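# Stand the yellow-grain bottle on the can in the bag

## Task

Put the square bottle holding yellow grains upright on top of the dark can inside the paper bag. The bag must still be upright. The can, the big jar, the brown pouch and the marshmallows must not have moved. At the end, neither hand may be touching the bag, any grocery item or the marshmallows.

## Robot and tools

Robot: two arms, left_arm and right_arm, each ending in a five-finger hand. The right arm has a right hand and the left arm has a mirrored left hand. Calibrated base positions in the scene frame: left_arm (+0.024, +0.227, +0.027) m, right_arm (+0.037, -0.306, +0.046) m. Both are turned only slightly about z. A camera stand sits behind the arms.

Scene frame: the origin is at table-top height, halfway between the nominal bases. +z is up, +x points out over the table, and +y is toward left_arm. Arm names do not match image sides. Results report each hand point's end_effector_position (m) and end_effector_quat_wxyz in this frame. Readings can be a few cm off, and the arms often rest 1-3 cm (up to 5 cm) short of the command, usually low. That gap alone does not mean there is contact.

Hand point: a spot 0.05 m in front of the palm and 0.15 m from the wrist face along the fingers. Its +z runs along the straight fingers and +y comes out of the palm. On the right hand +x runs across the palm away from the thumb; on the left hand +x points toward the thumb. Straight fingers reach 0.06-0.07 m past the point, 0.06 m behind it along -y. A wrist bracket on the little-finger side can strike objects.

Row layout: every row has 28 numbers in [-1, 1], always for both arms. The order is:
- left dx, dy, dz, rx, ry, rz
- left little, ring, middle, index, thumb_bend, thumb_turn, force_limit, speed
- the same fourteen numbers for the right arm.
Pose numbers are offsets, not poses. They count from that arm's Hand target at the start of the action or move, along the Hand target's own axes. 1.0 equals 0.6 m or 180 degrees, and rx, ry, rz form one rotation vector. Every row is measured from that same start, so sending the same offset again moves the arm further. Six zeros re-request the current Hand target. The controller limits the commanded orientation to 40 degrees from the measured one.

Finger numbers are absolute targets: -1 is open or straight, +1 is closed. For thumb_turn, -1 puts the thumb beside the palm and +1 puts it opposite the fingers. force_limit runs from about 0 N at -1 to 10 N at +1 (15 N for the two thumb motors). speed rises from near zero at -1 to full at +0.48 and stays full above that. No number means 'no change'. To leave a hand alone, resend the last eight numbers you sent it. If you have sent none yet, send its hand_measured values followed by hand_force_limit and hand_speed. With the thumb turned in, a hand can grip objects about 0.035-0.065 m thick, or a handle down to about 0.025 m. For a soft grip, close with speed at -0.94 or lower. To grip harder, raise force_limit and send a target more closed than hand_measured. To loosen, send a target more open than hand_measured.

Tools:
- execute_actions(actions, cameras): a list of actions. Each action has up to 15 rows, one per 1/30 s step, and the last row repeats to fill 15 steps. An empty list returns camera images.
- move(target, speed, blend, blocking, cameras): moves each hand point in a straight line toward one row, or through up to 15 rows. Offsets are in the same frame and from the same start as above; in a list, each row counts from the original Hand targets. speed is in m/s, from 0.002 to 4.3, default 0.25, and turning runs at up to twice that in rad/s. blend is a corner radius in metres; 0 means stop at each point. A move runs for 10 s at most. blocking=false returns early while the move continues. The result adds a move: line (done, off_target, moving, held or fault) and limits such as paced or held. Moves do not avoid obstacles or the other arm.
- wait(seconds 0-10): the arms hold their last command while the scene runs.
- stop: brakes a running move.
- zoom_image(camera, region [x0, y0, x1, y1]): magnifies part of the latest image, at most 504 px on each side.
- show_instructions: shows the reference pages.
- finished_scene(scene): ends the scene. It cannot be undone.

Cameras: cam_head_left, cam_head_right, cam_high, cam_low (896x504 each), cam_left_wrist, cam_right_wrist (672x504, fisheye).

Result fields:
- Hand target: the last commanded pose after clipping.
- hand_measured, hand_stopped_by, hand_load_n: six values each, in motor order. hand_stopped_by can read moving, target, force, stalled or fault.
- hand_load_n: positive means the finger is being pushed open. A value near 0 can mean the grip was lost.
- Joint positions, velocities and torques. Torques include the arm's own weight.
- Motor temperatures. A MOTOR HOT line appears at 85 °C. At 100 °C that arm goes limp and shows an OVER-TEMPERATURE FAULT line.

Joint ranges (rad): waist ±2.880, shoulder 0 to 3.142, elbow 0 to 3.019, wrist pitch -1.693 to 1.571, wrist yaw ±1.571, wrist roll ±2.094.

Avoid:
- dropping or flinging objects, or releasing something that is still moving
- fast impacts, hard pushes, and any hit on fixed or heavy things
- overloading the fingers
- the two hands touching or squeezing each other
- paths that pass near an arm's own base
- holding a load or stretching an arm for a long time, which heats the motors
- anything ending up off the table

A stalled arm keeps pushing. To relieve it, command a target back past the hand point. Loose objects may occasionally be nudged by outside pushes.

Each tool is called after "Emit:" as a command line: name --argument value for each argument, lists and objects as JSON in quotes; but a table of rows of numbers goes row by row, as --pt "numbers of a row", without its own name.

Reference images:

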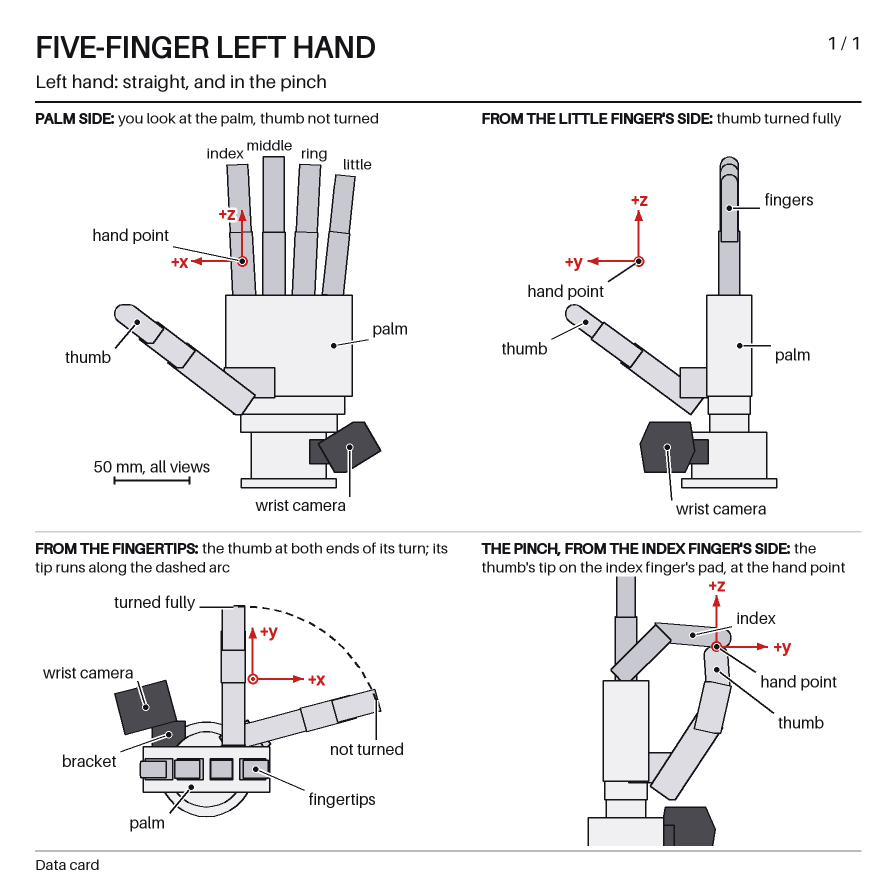

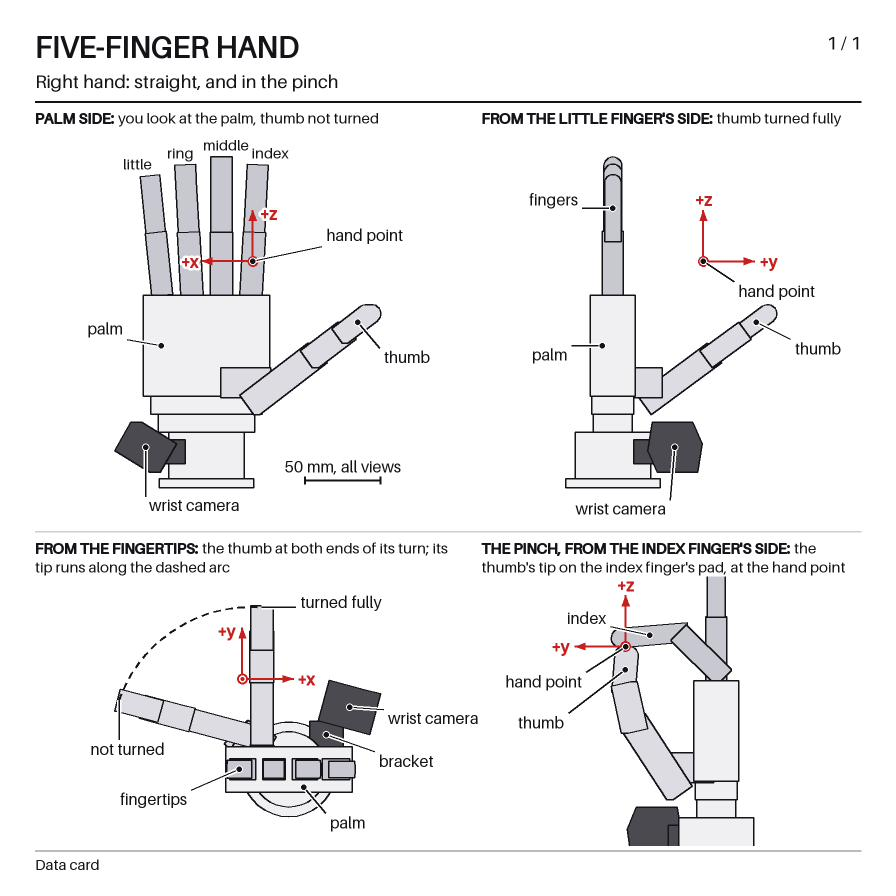

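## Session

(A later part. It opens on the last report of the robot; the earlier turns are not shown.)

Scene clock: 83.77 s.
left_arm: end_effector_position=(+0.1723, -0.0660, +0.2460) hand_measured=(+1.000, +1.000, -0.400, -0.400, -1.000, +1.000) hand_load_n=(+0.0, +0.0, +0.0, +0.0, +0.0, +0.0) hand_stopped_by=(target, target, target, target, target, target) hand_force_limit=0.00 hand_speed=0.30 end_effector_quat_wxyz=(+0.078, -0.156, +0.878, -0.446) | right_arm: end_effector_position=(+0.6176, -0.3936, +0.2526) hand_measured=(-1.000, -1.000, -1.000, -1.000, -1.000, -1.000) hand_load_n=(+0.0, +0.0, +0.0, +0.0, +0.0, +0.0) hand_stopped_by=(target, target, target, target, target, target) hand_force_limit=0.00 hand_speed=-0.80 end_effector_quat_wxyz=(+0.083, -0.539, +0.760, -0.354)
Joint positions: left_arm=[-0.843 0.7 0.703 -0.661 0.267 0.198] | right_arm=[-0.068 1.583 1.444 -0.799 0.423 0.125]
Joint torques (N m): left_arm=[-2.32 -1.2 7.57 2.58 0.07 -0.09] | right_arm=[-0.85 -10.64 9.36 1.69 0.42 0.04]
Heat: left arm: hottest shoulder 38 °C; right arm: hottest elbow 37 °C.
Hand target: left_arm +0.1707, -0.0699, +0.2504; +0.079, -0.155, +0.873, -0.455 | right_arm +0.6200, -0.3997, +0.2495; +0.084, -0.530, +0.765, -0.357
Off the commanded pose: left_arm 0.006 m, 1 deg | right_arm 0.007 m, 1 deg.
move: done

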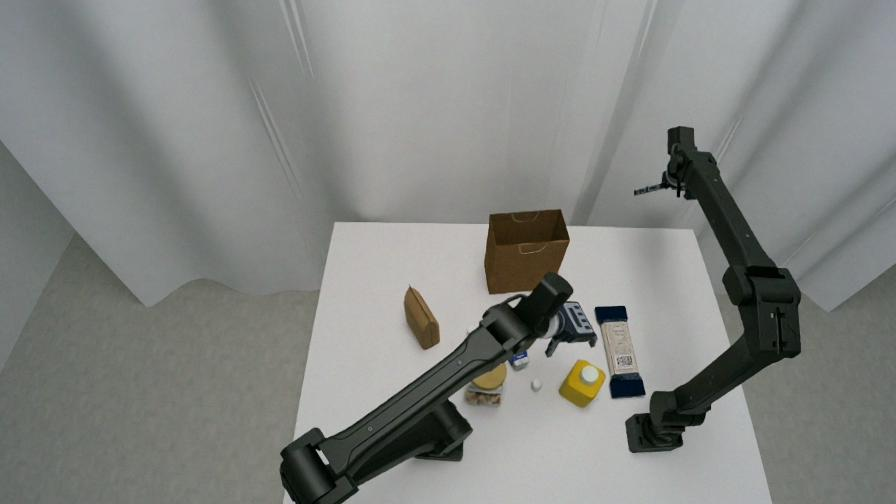

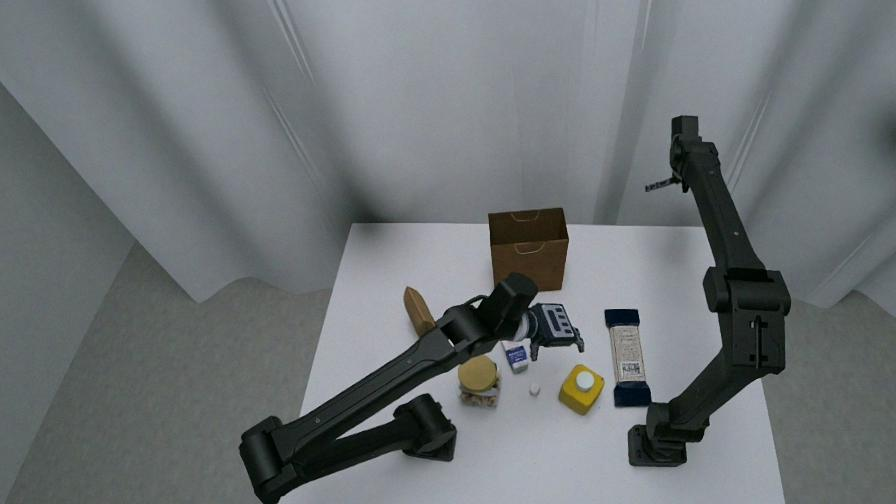

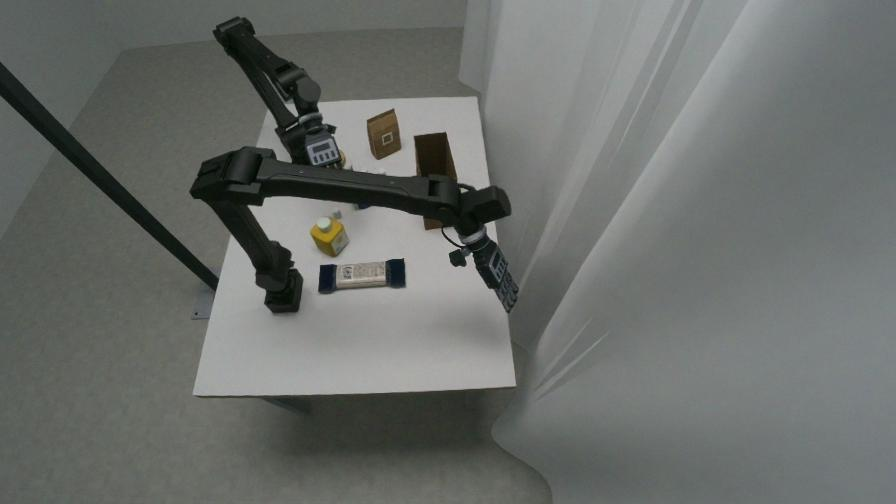

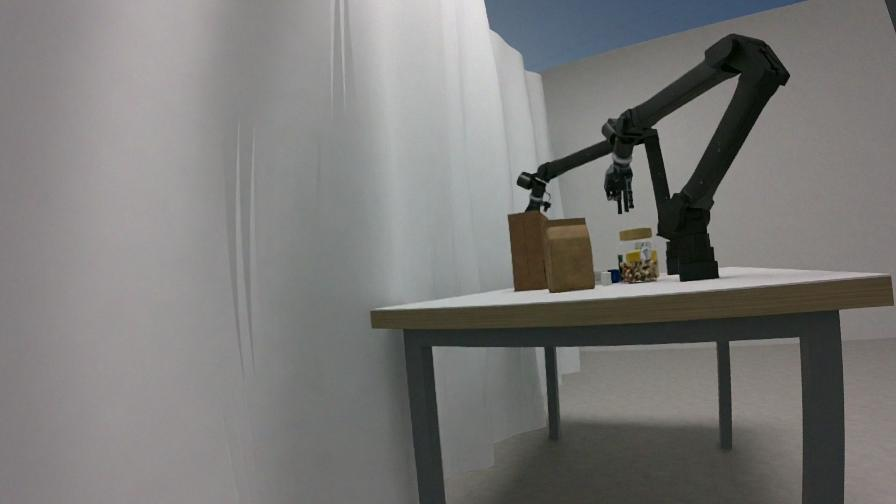

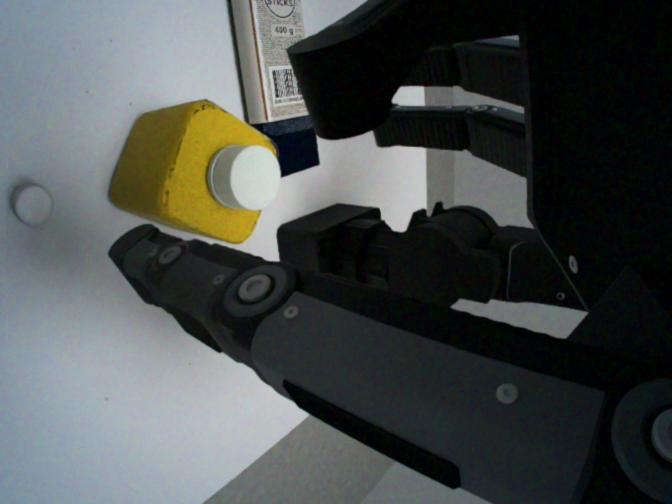

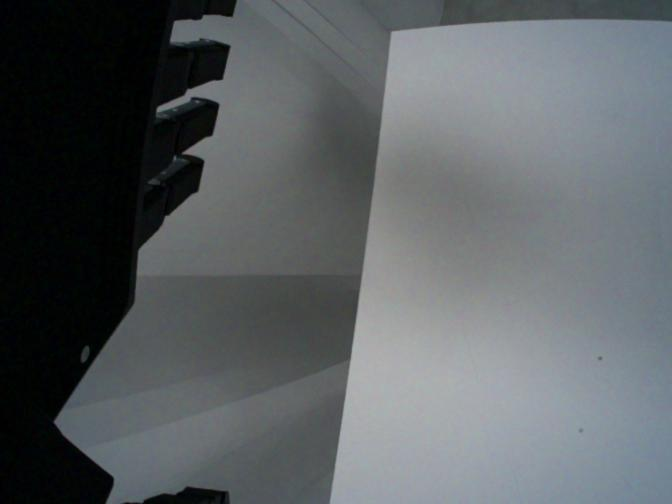

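Emit:
move --target '[0.0797,0.0238,0.1113,0,0,0,1,1,-0.4,-0.4,-1,1,0,0.3, 0,0,0,0,0,0,-1,-1,-1,-1,-1,-1,0,-0.8]' --speed 0.2 --cameras '["cam_head_left", "cam_head_right", "cam_high", "cam_low", "cam_left_wrist"]'

Emit:
zoom_image --camera "cam_head_left" --region '[520, 320, 660, 440]'

Emit:
zoom_image --camera "cam_high" --region '[270, 120, 410, 280]'

Emit:
zoom_image --camera "cam_low" --region '[560, 160, 720, 300]'

Scene clock: 104.90 s.
left_arm: end_effector_position=(+0.1431, -0.1237, +0.1993) hand_measured=(+1.000, +1.000, -0.400, -0.400, -1.000, +1.000) hand_load_n=(+0.0, +0.0, +0.0, +0.0, +0.0, +0.0) hand_stopped_by=(target, target, target, target, target, target) hand_force_limit=0.00 hand_speed=0.30 end_effector_quat_wxyz=(+0.082, -0.154, +0.876, -0.450) | right_arm: end_effector_position=(+0.6176, -0.3936, +0.2526) hand_measured=(-1.000, -1.000, -1.000, -1.000, -1.000, -1.000) hand_load_n=(+0.0, +0.0, +0.0, +0.0, +0.0, +0.0) hand_stopped_by=(target, target, target, target, target, target) hand_force_limit=0.00 hand_speed=-0.80 end_effector_quat_wxyz=(+0.083, -0.539, +0.760, -0.354)
Joint positions: left_arm=[-1.086 0.822 0.619 -0.419 0.07 0.056] | right_arm=[-0.068 1.583 1.444 -0.799 0.423 0.125]
Joint torques (N m): left_arm=[-2.02 -1.03 7.73 2.44 -0.05 -0.08] | right_arm=[-1.67 -9.29 9.33 1.58 0.42 0.04]
Heat: left arm: hottest elbow 37 °C; right arm: hottest elbow 36 °C.
Hand target: left_arm +0.1416, -0.1300, +0.2005; +0.079, -0.155, +0.873, -0.455 | right_arm +0.6200, -0.3997, +0.2495; +0.084, -0.530, +0.765, -0.357
Off the commanded pose: left_arm 0.007 m, 1 deg | right_arm 0.007 m, 1 deg.
move: done
Images, in order (width x height): cam_head_left 896x504, cam_head_right 896x504, cam_high 896x504, cam_low 896x504, cam_left_wrist 672x504.

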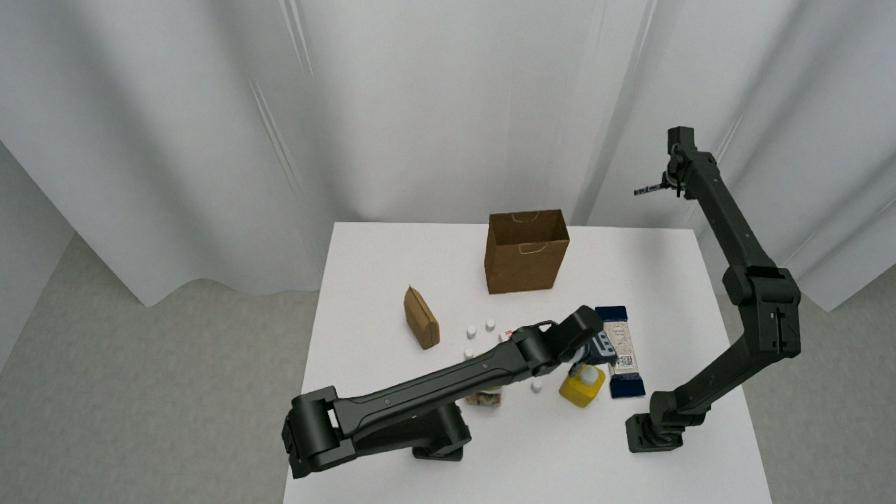

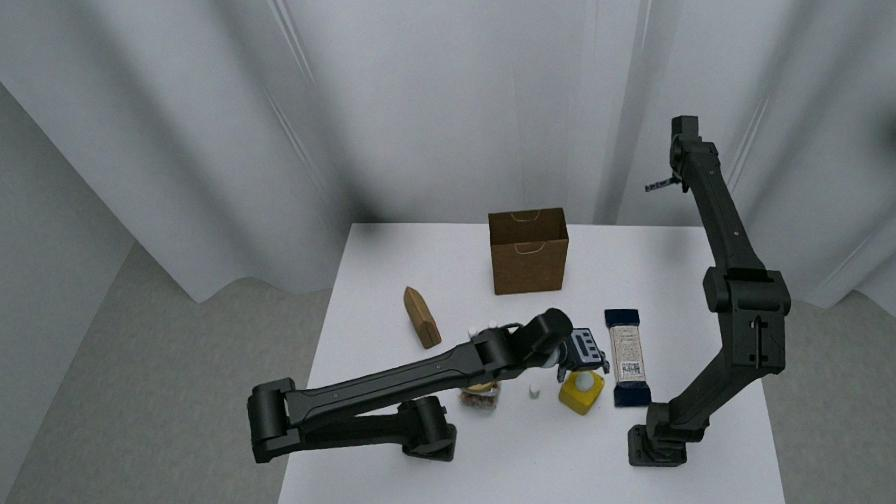

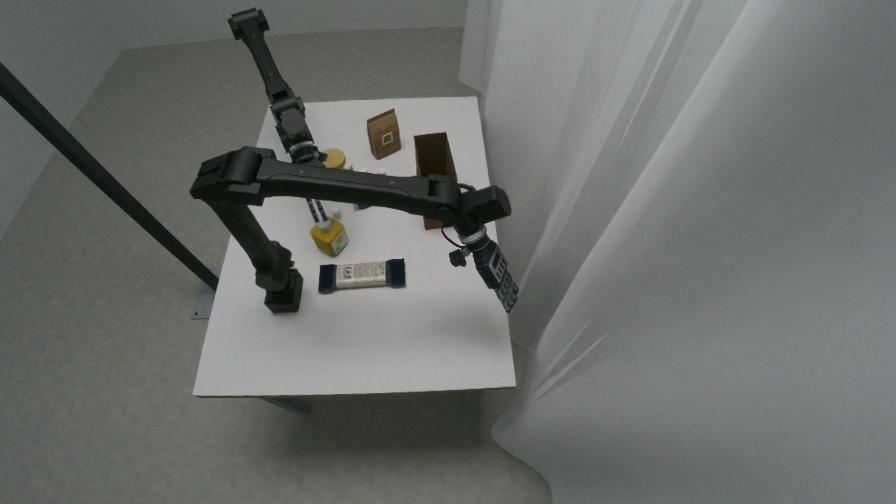

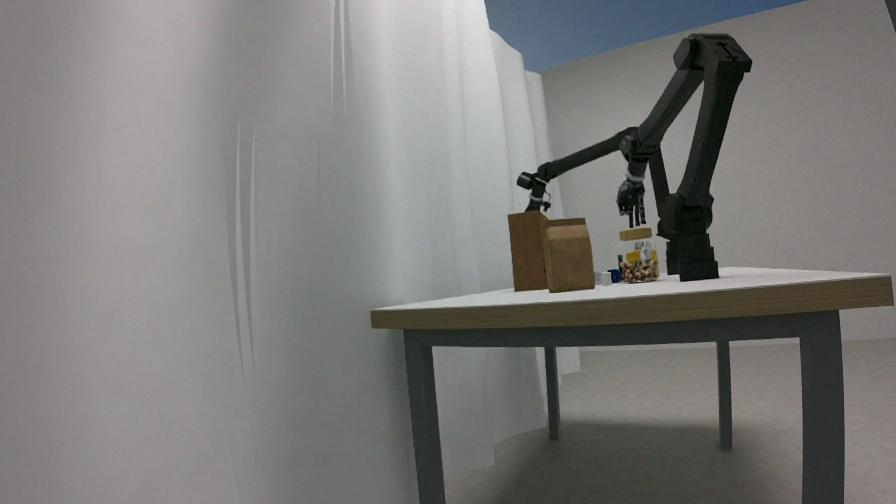

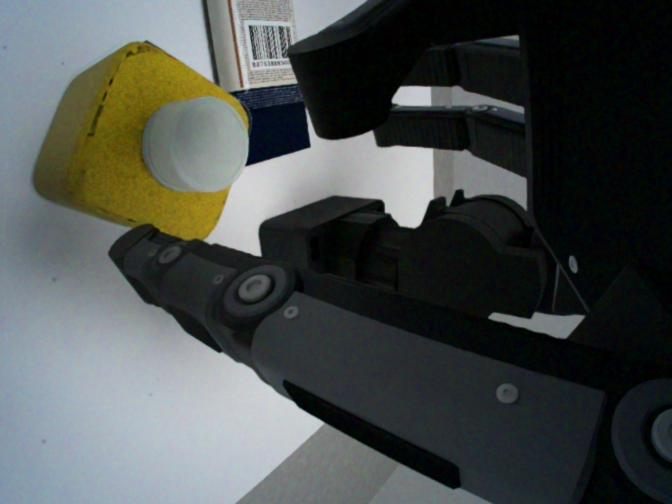

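Scaled by 3.600 from the camera's 896x504 image, which has a finer 1280x720 frame.

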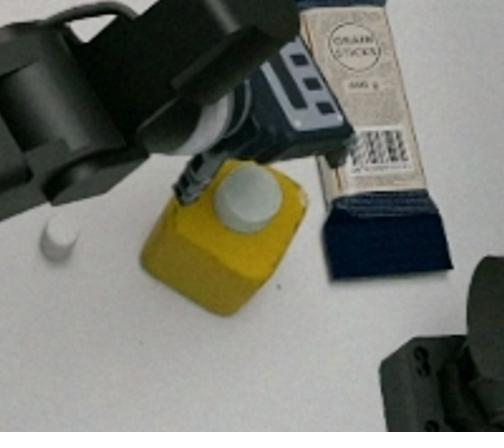

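Scaled by 3.150 from the camera's 896x504 image, which has a finer 1280x720 frame.

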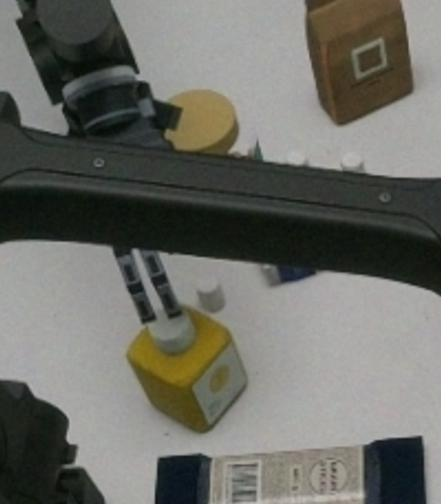

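Scaled by 3.150 from the camera's 896x504 image, which has a finer 1280x720 frame.

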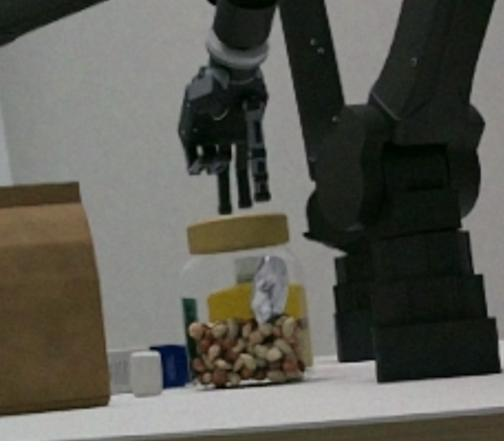

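Emit:
move --target '[0.0,0.0571,0.0638,0,0,0,1,1,-0.4,-0.4,-1,1,0,0.3, 0,0,0,0,0,0,-1,-1,-1,-1,-1,-1,0,-0.8]' --speed 0.12 --cameras '["cam_head_left", "cam_high", "cam_low", "cam_left_wrist"]'

Emit:
zoom_image --camera "cam_head_left" --region '[520, 320, 660, 440]'

Emit:
zoom_image --camera "cam_low" --region '[590, 200, 690, 300]'

Emit:
zoom_image --camera "cam_high" --region '[290, 180, 370, 270]'

Scene clock: 113.07 s.
left_arm: end_effector_position=(+0.1478, -0.1358, +0.1507) hand_measured=(+1.000, +1.000, -0.400, -0.400, -1.000, +1.000) hand_load_n=(+0.5, +0.0, +0.0, +0.0, +0.0, +0.0) hand_stopped_by=(target, target, target, target, target, target) hand_force_limit=0.00 hand_speed=0.30 end_effector_quat_wxyz=(+0.082, -0.154, +0.875, -0.451) | right_arm: end_effector_position=(+0.6176, -0.3936, +0.2526) hand_measured=(-1.000, -1.000, -1.000, -1.000, -1.000, -1.000) hand_load_n=(+0.0, +0.0, +0.0, +0.0, +0.0, -0.5) hand_stopped_by=(target, target, target, target, target, target) hand_force_limit=0.00 hand_speed=-0.80 end_effector_quat_wxyz=(+0.083, -0.539, +0.760, -0.354)
Joint positions: left_arm=[-1.089 0.921 0.532 -0.23 0.067 0.053] | right_arm=[-0.068 1.583 1.444 -0.799 0.423 0.125]
Joint torques (N m): left_arm=[-2.9 -1.38 7.2 2.66 -0.03 -0.11] | right_arm=[-1.85 -9.52 9.39 1.77 0.5 0.06]
Heat: left arm: hottest elbow 37 °C; right arm: hottest elbow 36 °C.
Hand target: left_arm +0.1455, -0.1411, +0.1505; +0.079, -0.155, +0.873, -0.455 | right_arm +0.6200, -0.3997, +0.2495; +0.084, -0.530, +0.765, -0.357
Off the commanded pose: left_arm 0.006 m, 1 deg | right_arm 0.007 m, 1 deg.
move: done
Images, in order (width x height): cam_head_left 896x504, cam_high 896x504, cam_low 896x504, cam_left_wrist 672x504.

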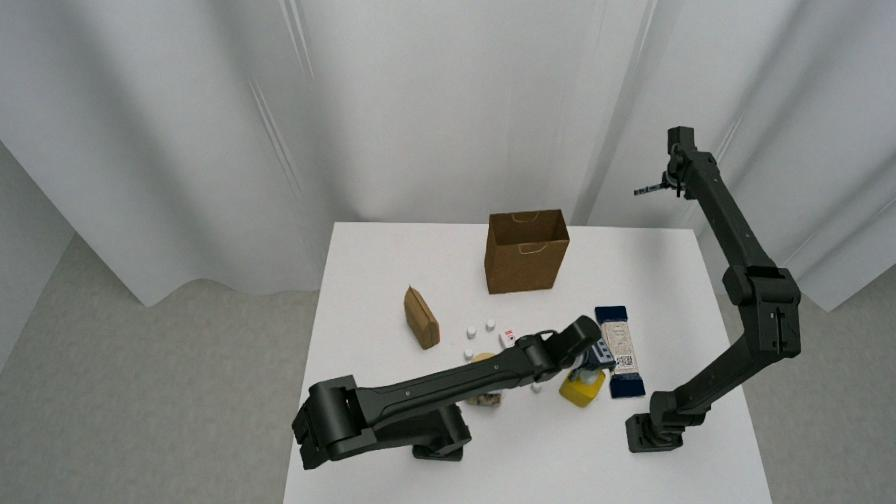

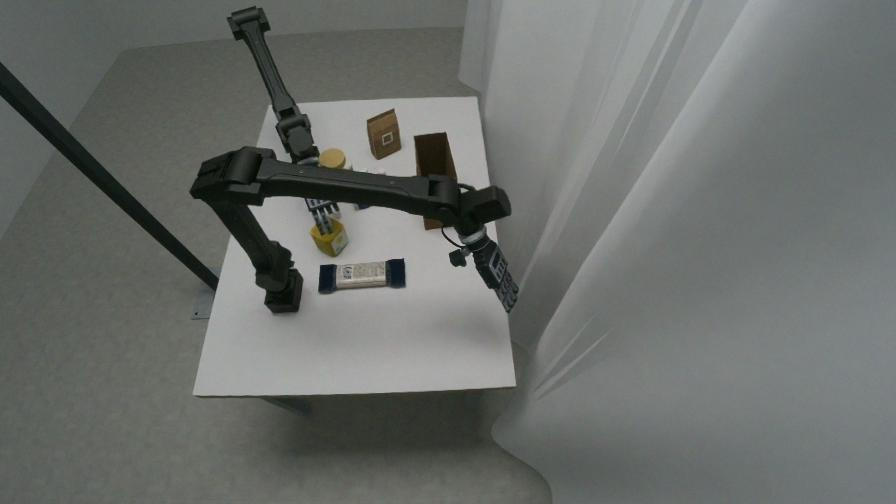

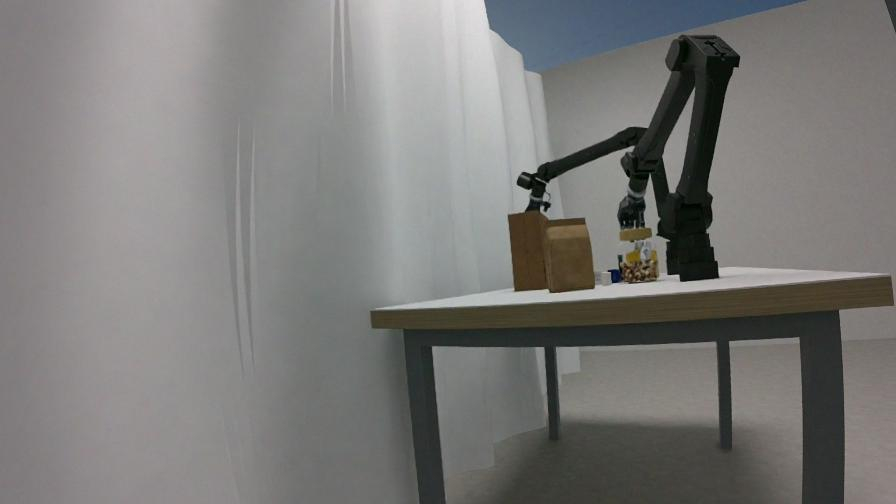

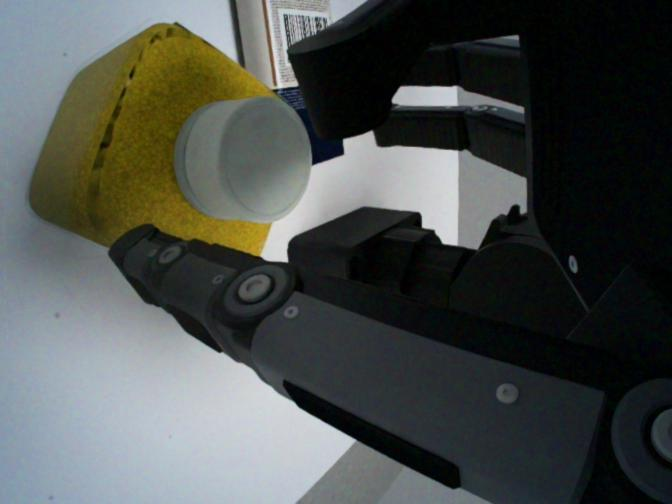

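Scaled by 3.600 from the camera's 896x504 image, which has a finer 1280x720 frame.

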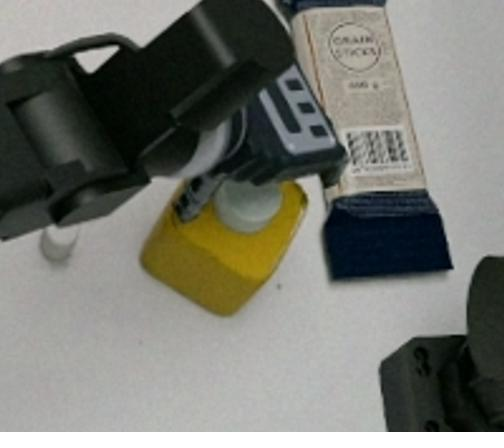

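Scaled by 5.040 from the camera's 896x504 image, which has a finer 1280x720 frame.

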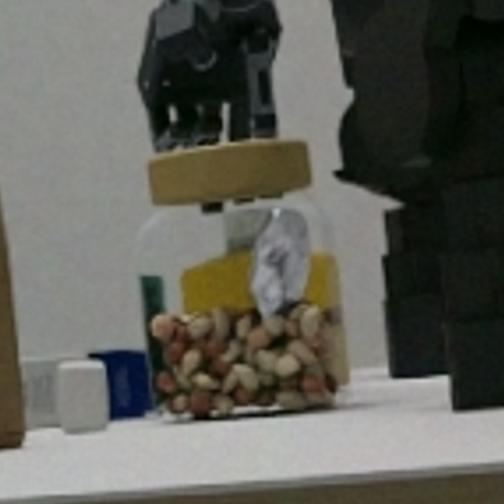

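Scaled by 5.600 from the camera's 896x504 image, which has a finer 1280x720 frame.

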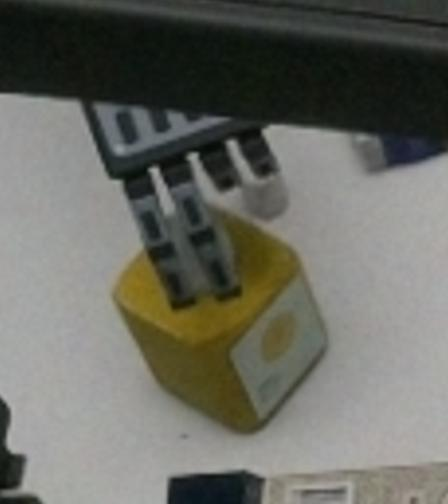

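Emit:
move --target '[0.0,0.0328,0.023,0,0,0,1,1,-0.4,-0.4,-1,1,0,0.3, 0,0,0,0,0,0,-1,-1,-1,-1,-1,-1,0,-0.8]' --speed 0.08 --cameras '["cam_head_left", "cam_high", "cam_low", "cam_left_wrist"]'

Emit:
zoom_image --camera "cam_low" --region '[600, 210, 680, 290]'

Emit:
zoom_image --camera "cam_high" --region '[290, 180, 370, 270]'

Scene clock: 126.93 s.
left_arm: end_effector_position=(+0.1481, -0.1366, +0.1278) hand_measured=(+1.000, +1.000, -0.400, -0.400, -1.000, +1.000) hand_load_n=(+0.0, +0.0, +0.0, +0.0, +0.0, +0.0) hand_stopped_by=(target, target, target, target, target, target) hand_force_limit=0.00 hand_speed=0.30 end_effector_quat_wxyz=(+0.082, -0.154, +0.875, -0.452) | right_arm: end_effector_position=(+0.6176, -0.3936, +0.2526) hand_measured=(-1.000, -1.000, -1.000, -1.000, -1.000, -1.000) hand_load_n=(+0.0, +0.0, +0.0, +0.0, +0.0, +0.0) hand_stopped_by=(target, target, target, target, target, target) hand_force_limit=0.00 hand_speed=-0.80 end_effector_quat_wxyz=(+0.083, -0.539, +0.760, -0.354)
Joint positions: left_arm=[-1.09 0.963 0.486 -0.14 0.067 0.053] | right_arm=[-0.068 1.583 1.444 -0.799 0.423 0.125]
Joint torques (N m): left_arm=[-2.43 -2.14 6.86 2.61 -0.07 -0.08] | right_arm=[-0.67 -9.64 9.48 1.8 0.47 0.04]
Heat: left arm: hottest elbow 36 °C; right arm: hottest elbow 36 °C.
Hand target: left_arm +0.1454, -0.1412, +0.1266; +0.079, -0.155, +0.873, -0.455 | right_arm +0.6200, -0.3997, +0.2495; +0.084, -0.530, +0.765, -0.357
Off the commanded pose: left_arm 0.005 m, 0 deg | right_arm 0.007 m, 1 deg.
move: done
Images, in order (width x height): cam_head_left 896x504, cam_high 896x504, cam_low 896x504, cam_left_wrist 672x504.

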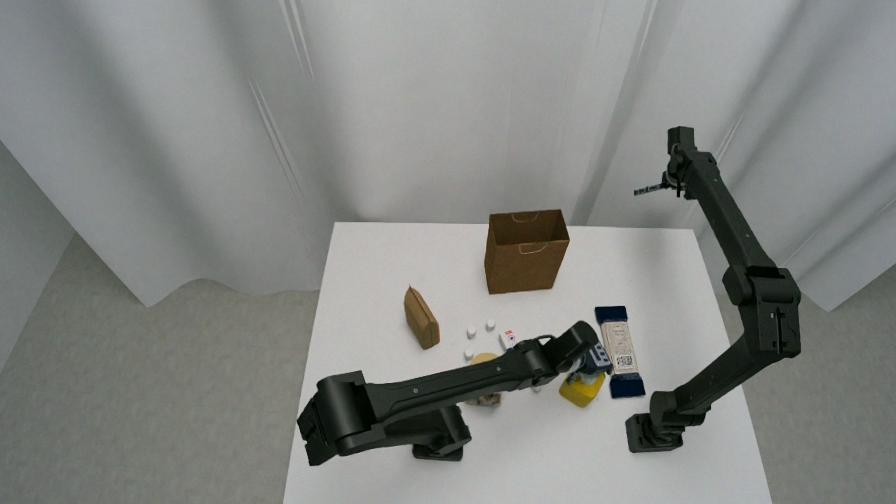

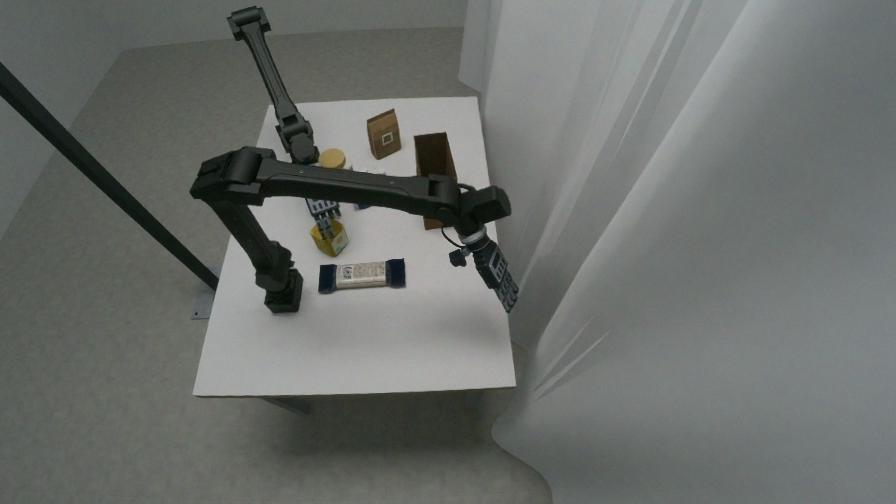

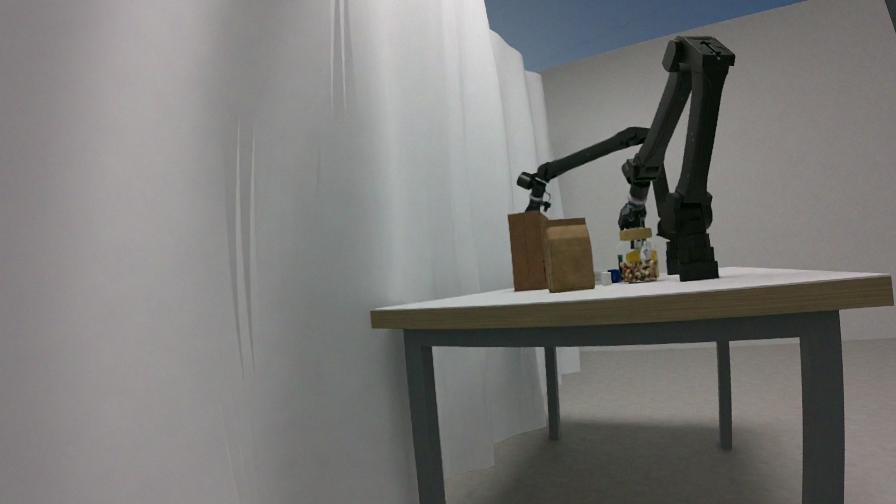

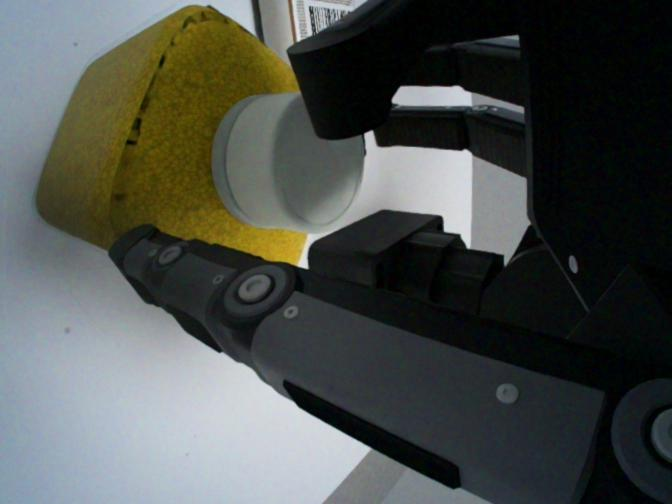

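Scaled by 6.300 from the camera's 896x504 image, which has a finer 1280x720 frame.

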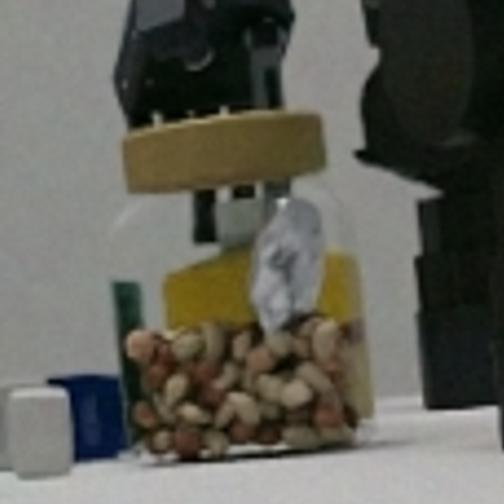

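Scaled by 5.600 from the camera's 896x504 image, which has a finer 1280x720 frame.

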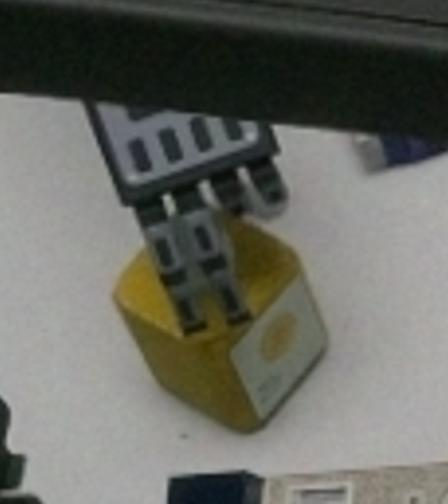

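Emit:
zoom_image --camera "cam_head_left" --region '[545, 340, 625, 420]'

Emit:
zoom_image --camera "cam_left_wrist" --region '[90, 50, 490, 350]'

Scaled by 6.300 from the camera's 896x504 image, which has a finer 1280x720 frame.

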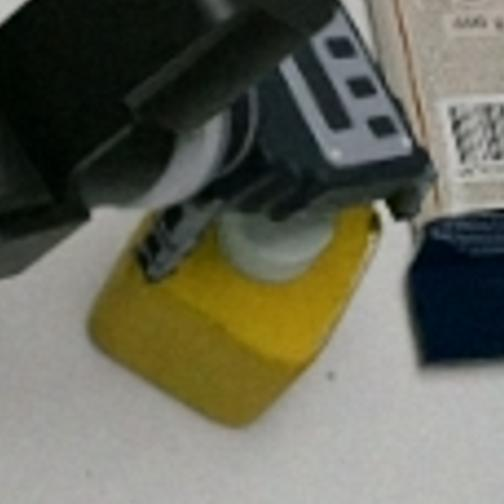

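Scaled by 1.260 from the camera's 672x504 image, which has a finer 960x720 frame.

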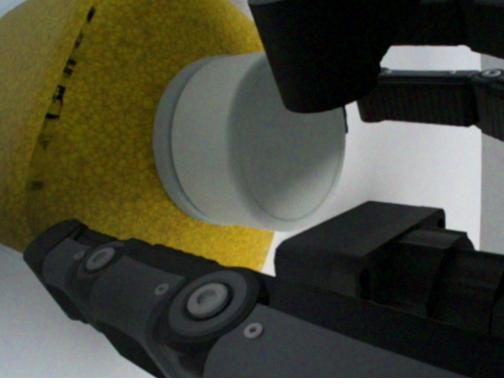

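Emit:
execute_actions --actions '[[[0,0,0,0,0,0,1,1,0.2,0.2,-0.2,1,0,-0.9,0,0,0,0,0,0,-1,-1,-1,-1,-1,-1,0,-0.8]]]'

Emit:
wait --seconds 2 --cameras '["cam_head_left", "cam_low", "cam_left_wrist"]'

Scene clock: 142.87 s.
left_arm: end_effector_position=(+0.1490, -0.1376, +0.1284) hand_measured=(+1.000, +1.000, +0.090, +0.100, -0.746, +1.000) hand_load_n=(+0.0, +0.5, +4.0, +7.0, +7.0, +0.5) hand_stopped_by=(target, target, force, force, force, target) hand_force_limit=0.00 hand_speed=-0.90 end_effector_quat_wxyz=(+0.084, -0.155, +0.873, -0.454) | right_arm: end_effector_position=(+0.6176, -0.3936, +0.2526) hand_measured=(-1.000, -1.000, -1.000, -1.000, -1.000, -1.000) hand_load_n=(+0.0, +0.0, +0.0, +0.0, +0.0, +0.0) hand_stopped_by=(target, target, target, target, target, target) hand_force_limit=0.00 hand_speed=-0.80 end_effector_quat_wxyz=(+0.083, -0.539, +0.760, -0.354)
Joint positions: left_arm=[-1.09 0.964 0.486 -0.134 0.064 0.052] | right_arm=[-0.068 1.583 1.444 -0.799 0.423 0.125]
Joint torques (N m): left_arm=[-2.2 -1.9 6.94 2.28 0.06 -0.05] | right_arm=[-1.26 -10.05 9.5 1.57 0.48 0.04]
Heat: left arm: hottest shoulder 35 °C; right arm: hottest elbow 36 °C.
Hand target: left_arm +0.1455, -0.1412, +0.1266; +0.079, -0.155, +0.873, -0.455 | right_arm +0.6200, -0.3997, +0.2495; +0.084, -0.530, +0.765, -0.357
Off the commanded pose: left_arm 0.005 m, 1 deg | right_arm 0.007 m, 1 deg.
Step readings (end_effector_position of left_arm | right_arm):
0: (+0.1481, -0.1366, +0.1278) | (+0.6176, -0.3936, +0.2526)
1: (+0.1481, -0.1366, +0.1278) | (+0.6176, -0.3936, +0.2526)
2: (+0.1481, -0.1366, +0.1278) | (+0.6176, -0.3936, +0.2526)
4: (+0.1481, -0.1366, +0.1278) | (+0.6176, -0.3936, +0.2526)
8: (+0.1481, -0.1366, +0.1278) | (+0.6176, -0.3936, +0.2526)
15: (+0.1480, -0.1366, +0.1278) | (+0.6176, -0.3936, +0.2526)

Scene clock: 144.87 s.
left_arm: end_effector_position=(+0.1490, -0.1376, +0.1284) hand_measured=(+1.000, +1.000, +0.090, +0.100, -0.746, +1.000) hand_load_n=(+0.0, +0.0, +4.0, +7.0, +7.5, +0.5) hand_stopped_by=(target, target, force, force, force, target) hand_force_limit=0.00 hand_speed=-0.90 end_effector_quat_wxyz=(+0.084, -0.155, +0.873, -0.454) | right_arm: end_effector_position=(+0.6176, -0.3936, +0.2526) hand_measured=(-1.000, -1.000, -1.000, -1.000, -1.000, -1.000) hand_load_n=(+0.0, +0.0, -0.5, -0.5, +0.0, +0.0) hand_stopped_by=(target, target, target, target, target, target) hand_force_limit=0.00 hand_speed=-0.80 end_effector_quat_wxyz=(+0.083, -0.539, +0.760, -0.354)
Joint positions: left_arm=[-1.09 0.964 0.486 -0.134 0.064 0.052] | right_arm=[-0.068 1.583 1.444 -0.799 0.423 0.125]
Joint torques (N m): left_arm=[-3.02 -1.9 6.71 2.24 0.08 -0.1] | right_arm=[-1.32 -9.29 9.32 1.84 0.45 0.06]
Heat: left arm: hottest shoulder 35 °C; right arm: hottest elbow 36 °C.
Hand target: left_arm +0.1455, -0.1412, +0.1266; +0.079, -0.155, +0.873, -0.455 | right_arm +0.6200, -0.3997, +0.2495; +0.084, -0.530, +0.765, -0.357
Off the commanded pose: left_arm 0.005 m, 1 deg | right_arm 0.007 m, 1 deg.
wait: 2.00 s; at rest by 0.17 s
Images, in order (width x height): cam_head_left 896x504, cam_low 896x504, cam_left_wrist 672x504.

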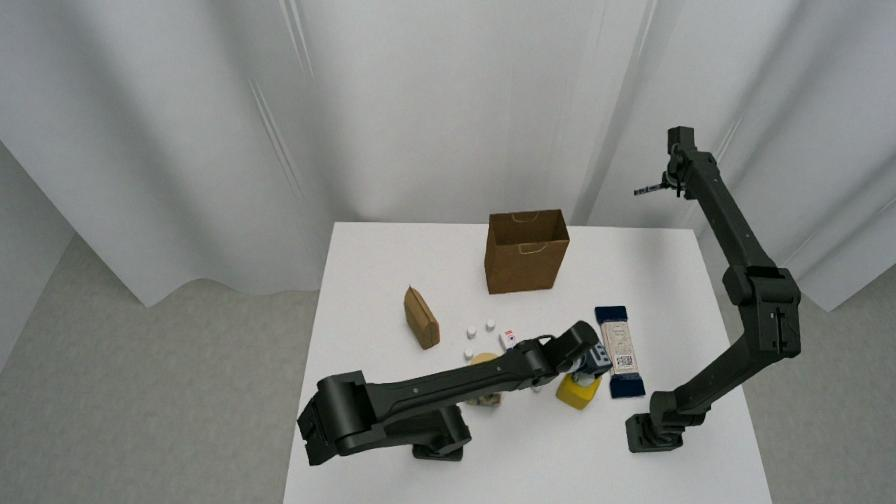

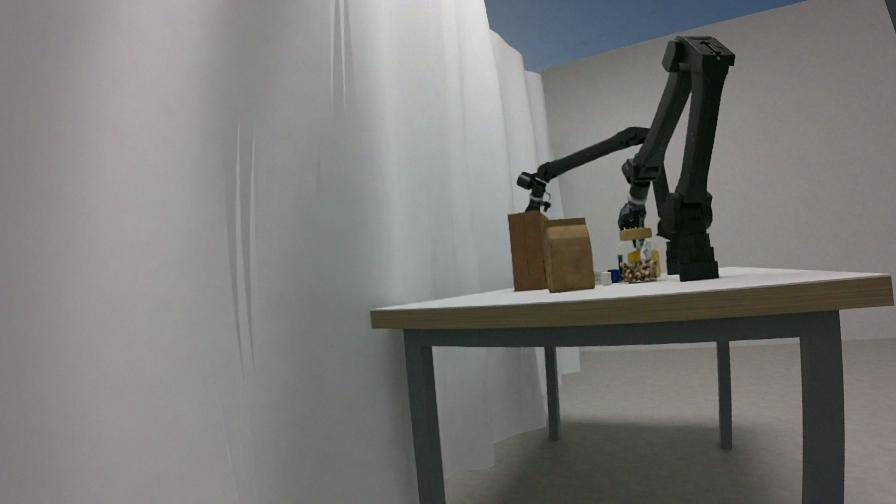

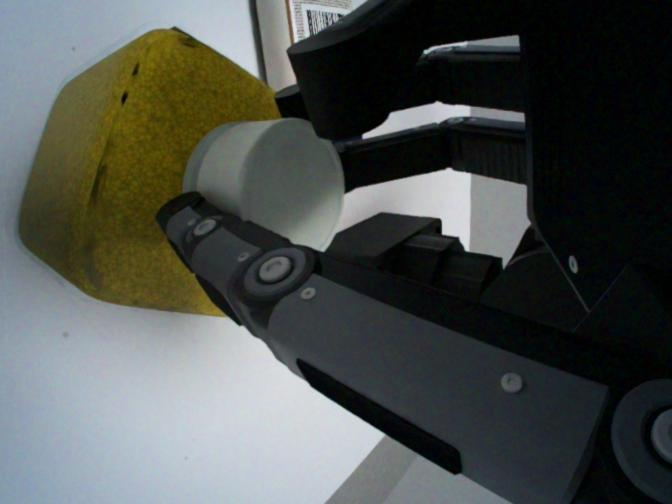

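Emit:
zoom_image --camera "cam_head_left" --region '[545, 340, 625, 420]'

Emit:
zoom_image --camera "cam_low" --region '[600, 210, 680, 290]'

Scaled by 6.300 from the camera's 896x504 image, which has a finer 1280x720 frame.

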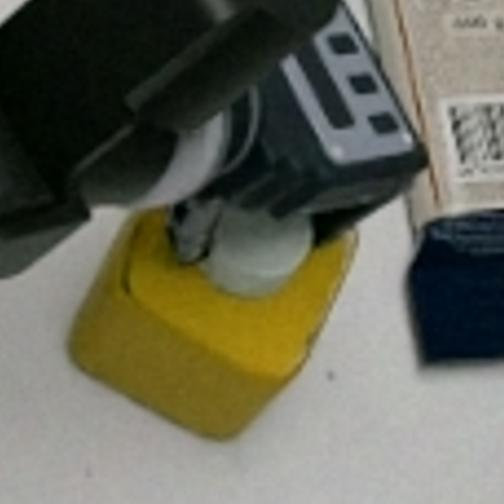

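Scaled by 6.300 from the camera's 896x504 image, which has a finer 1280x720 frame.

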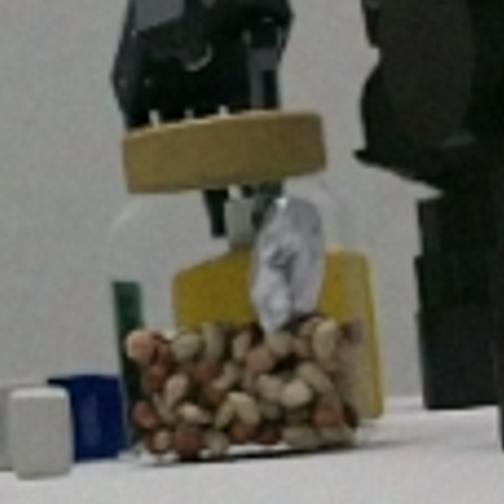

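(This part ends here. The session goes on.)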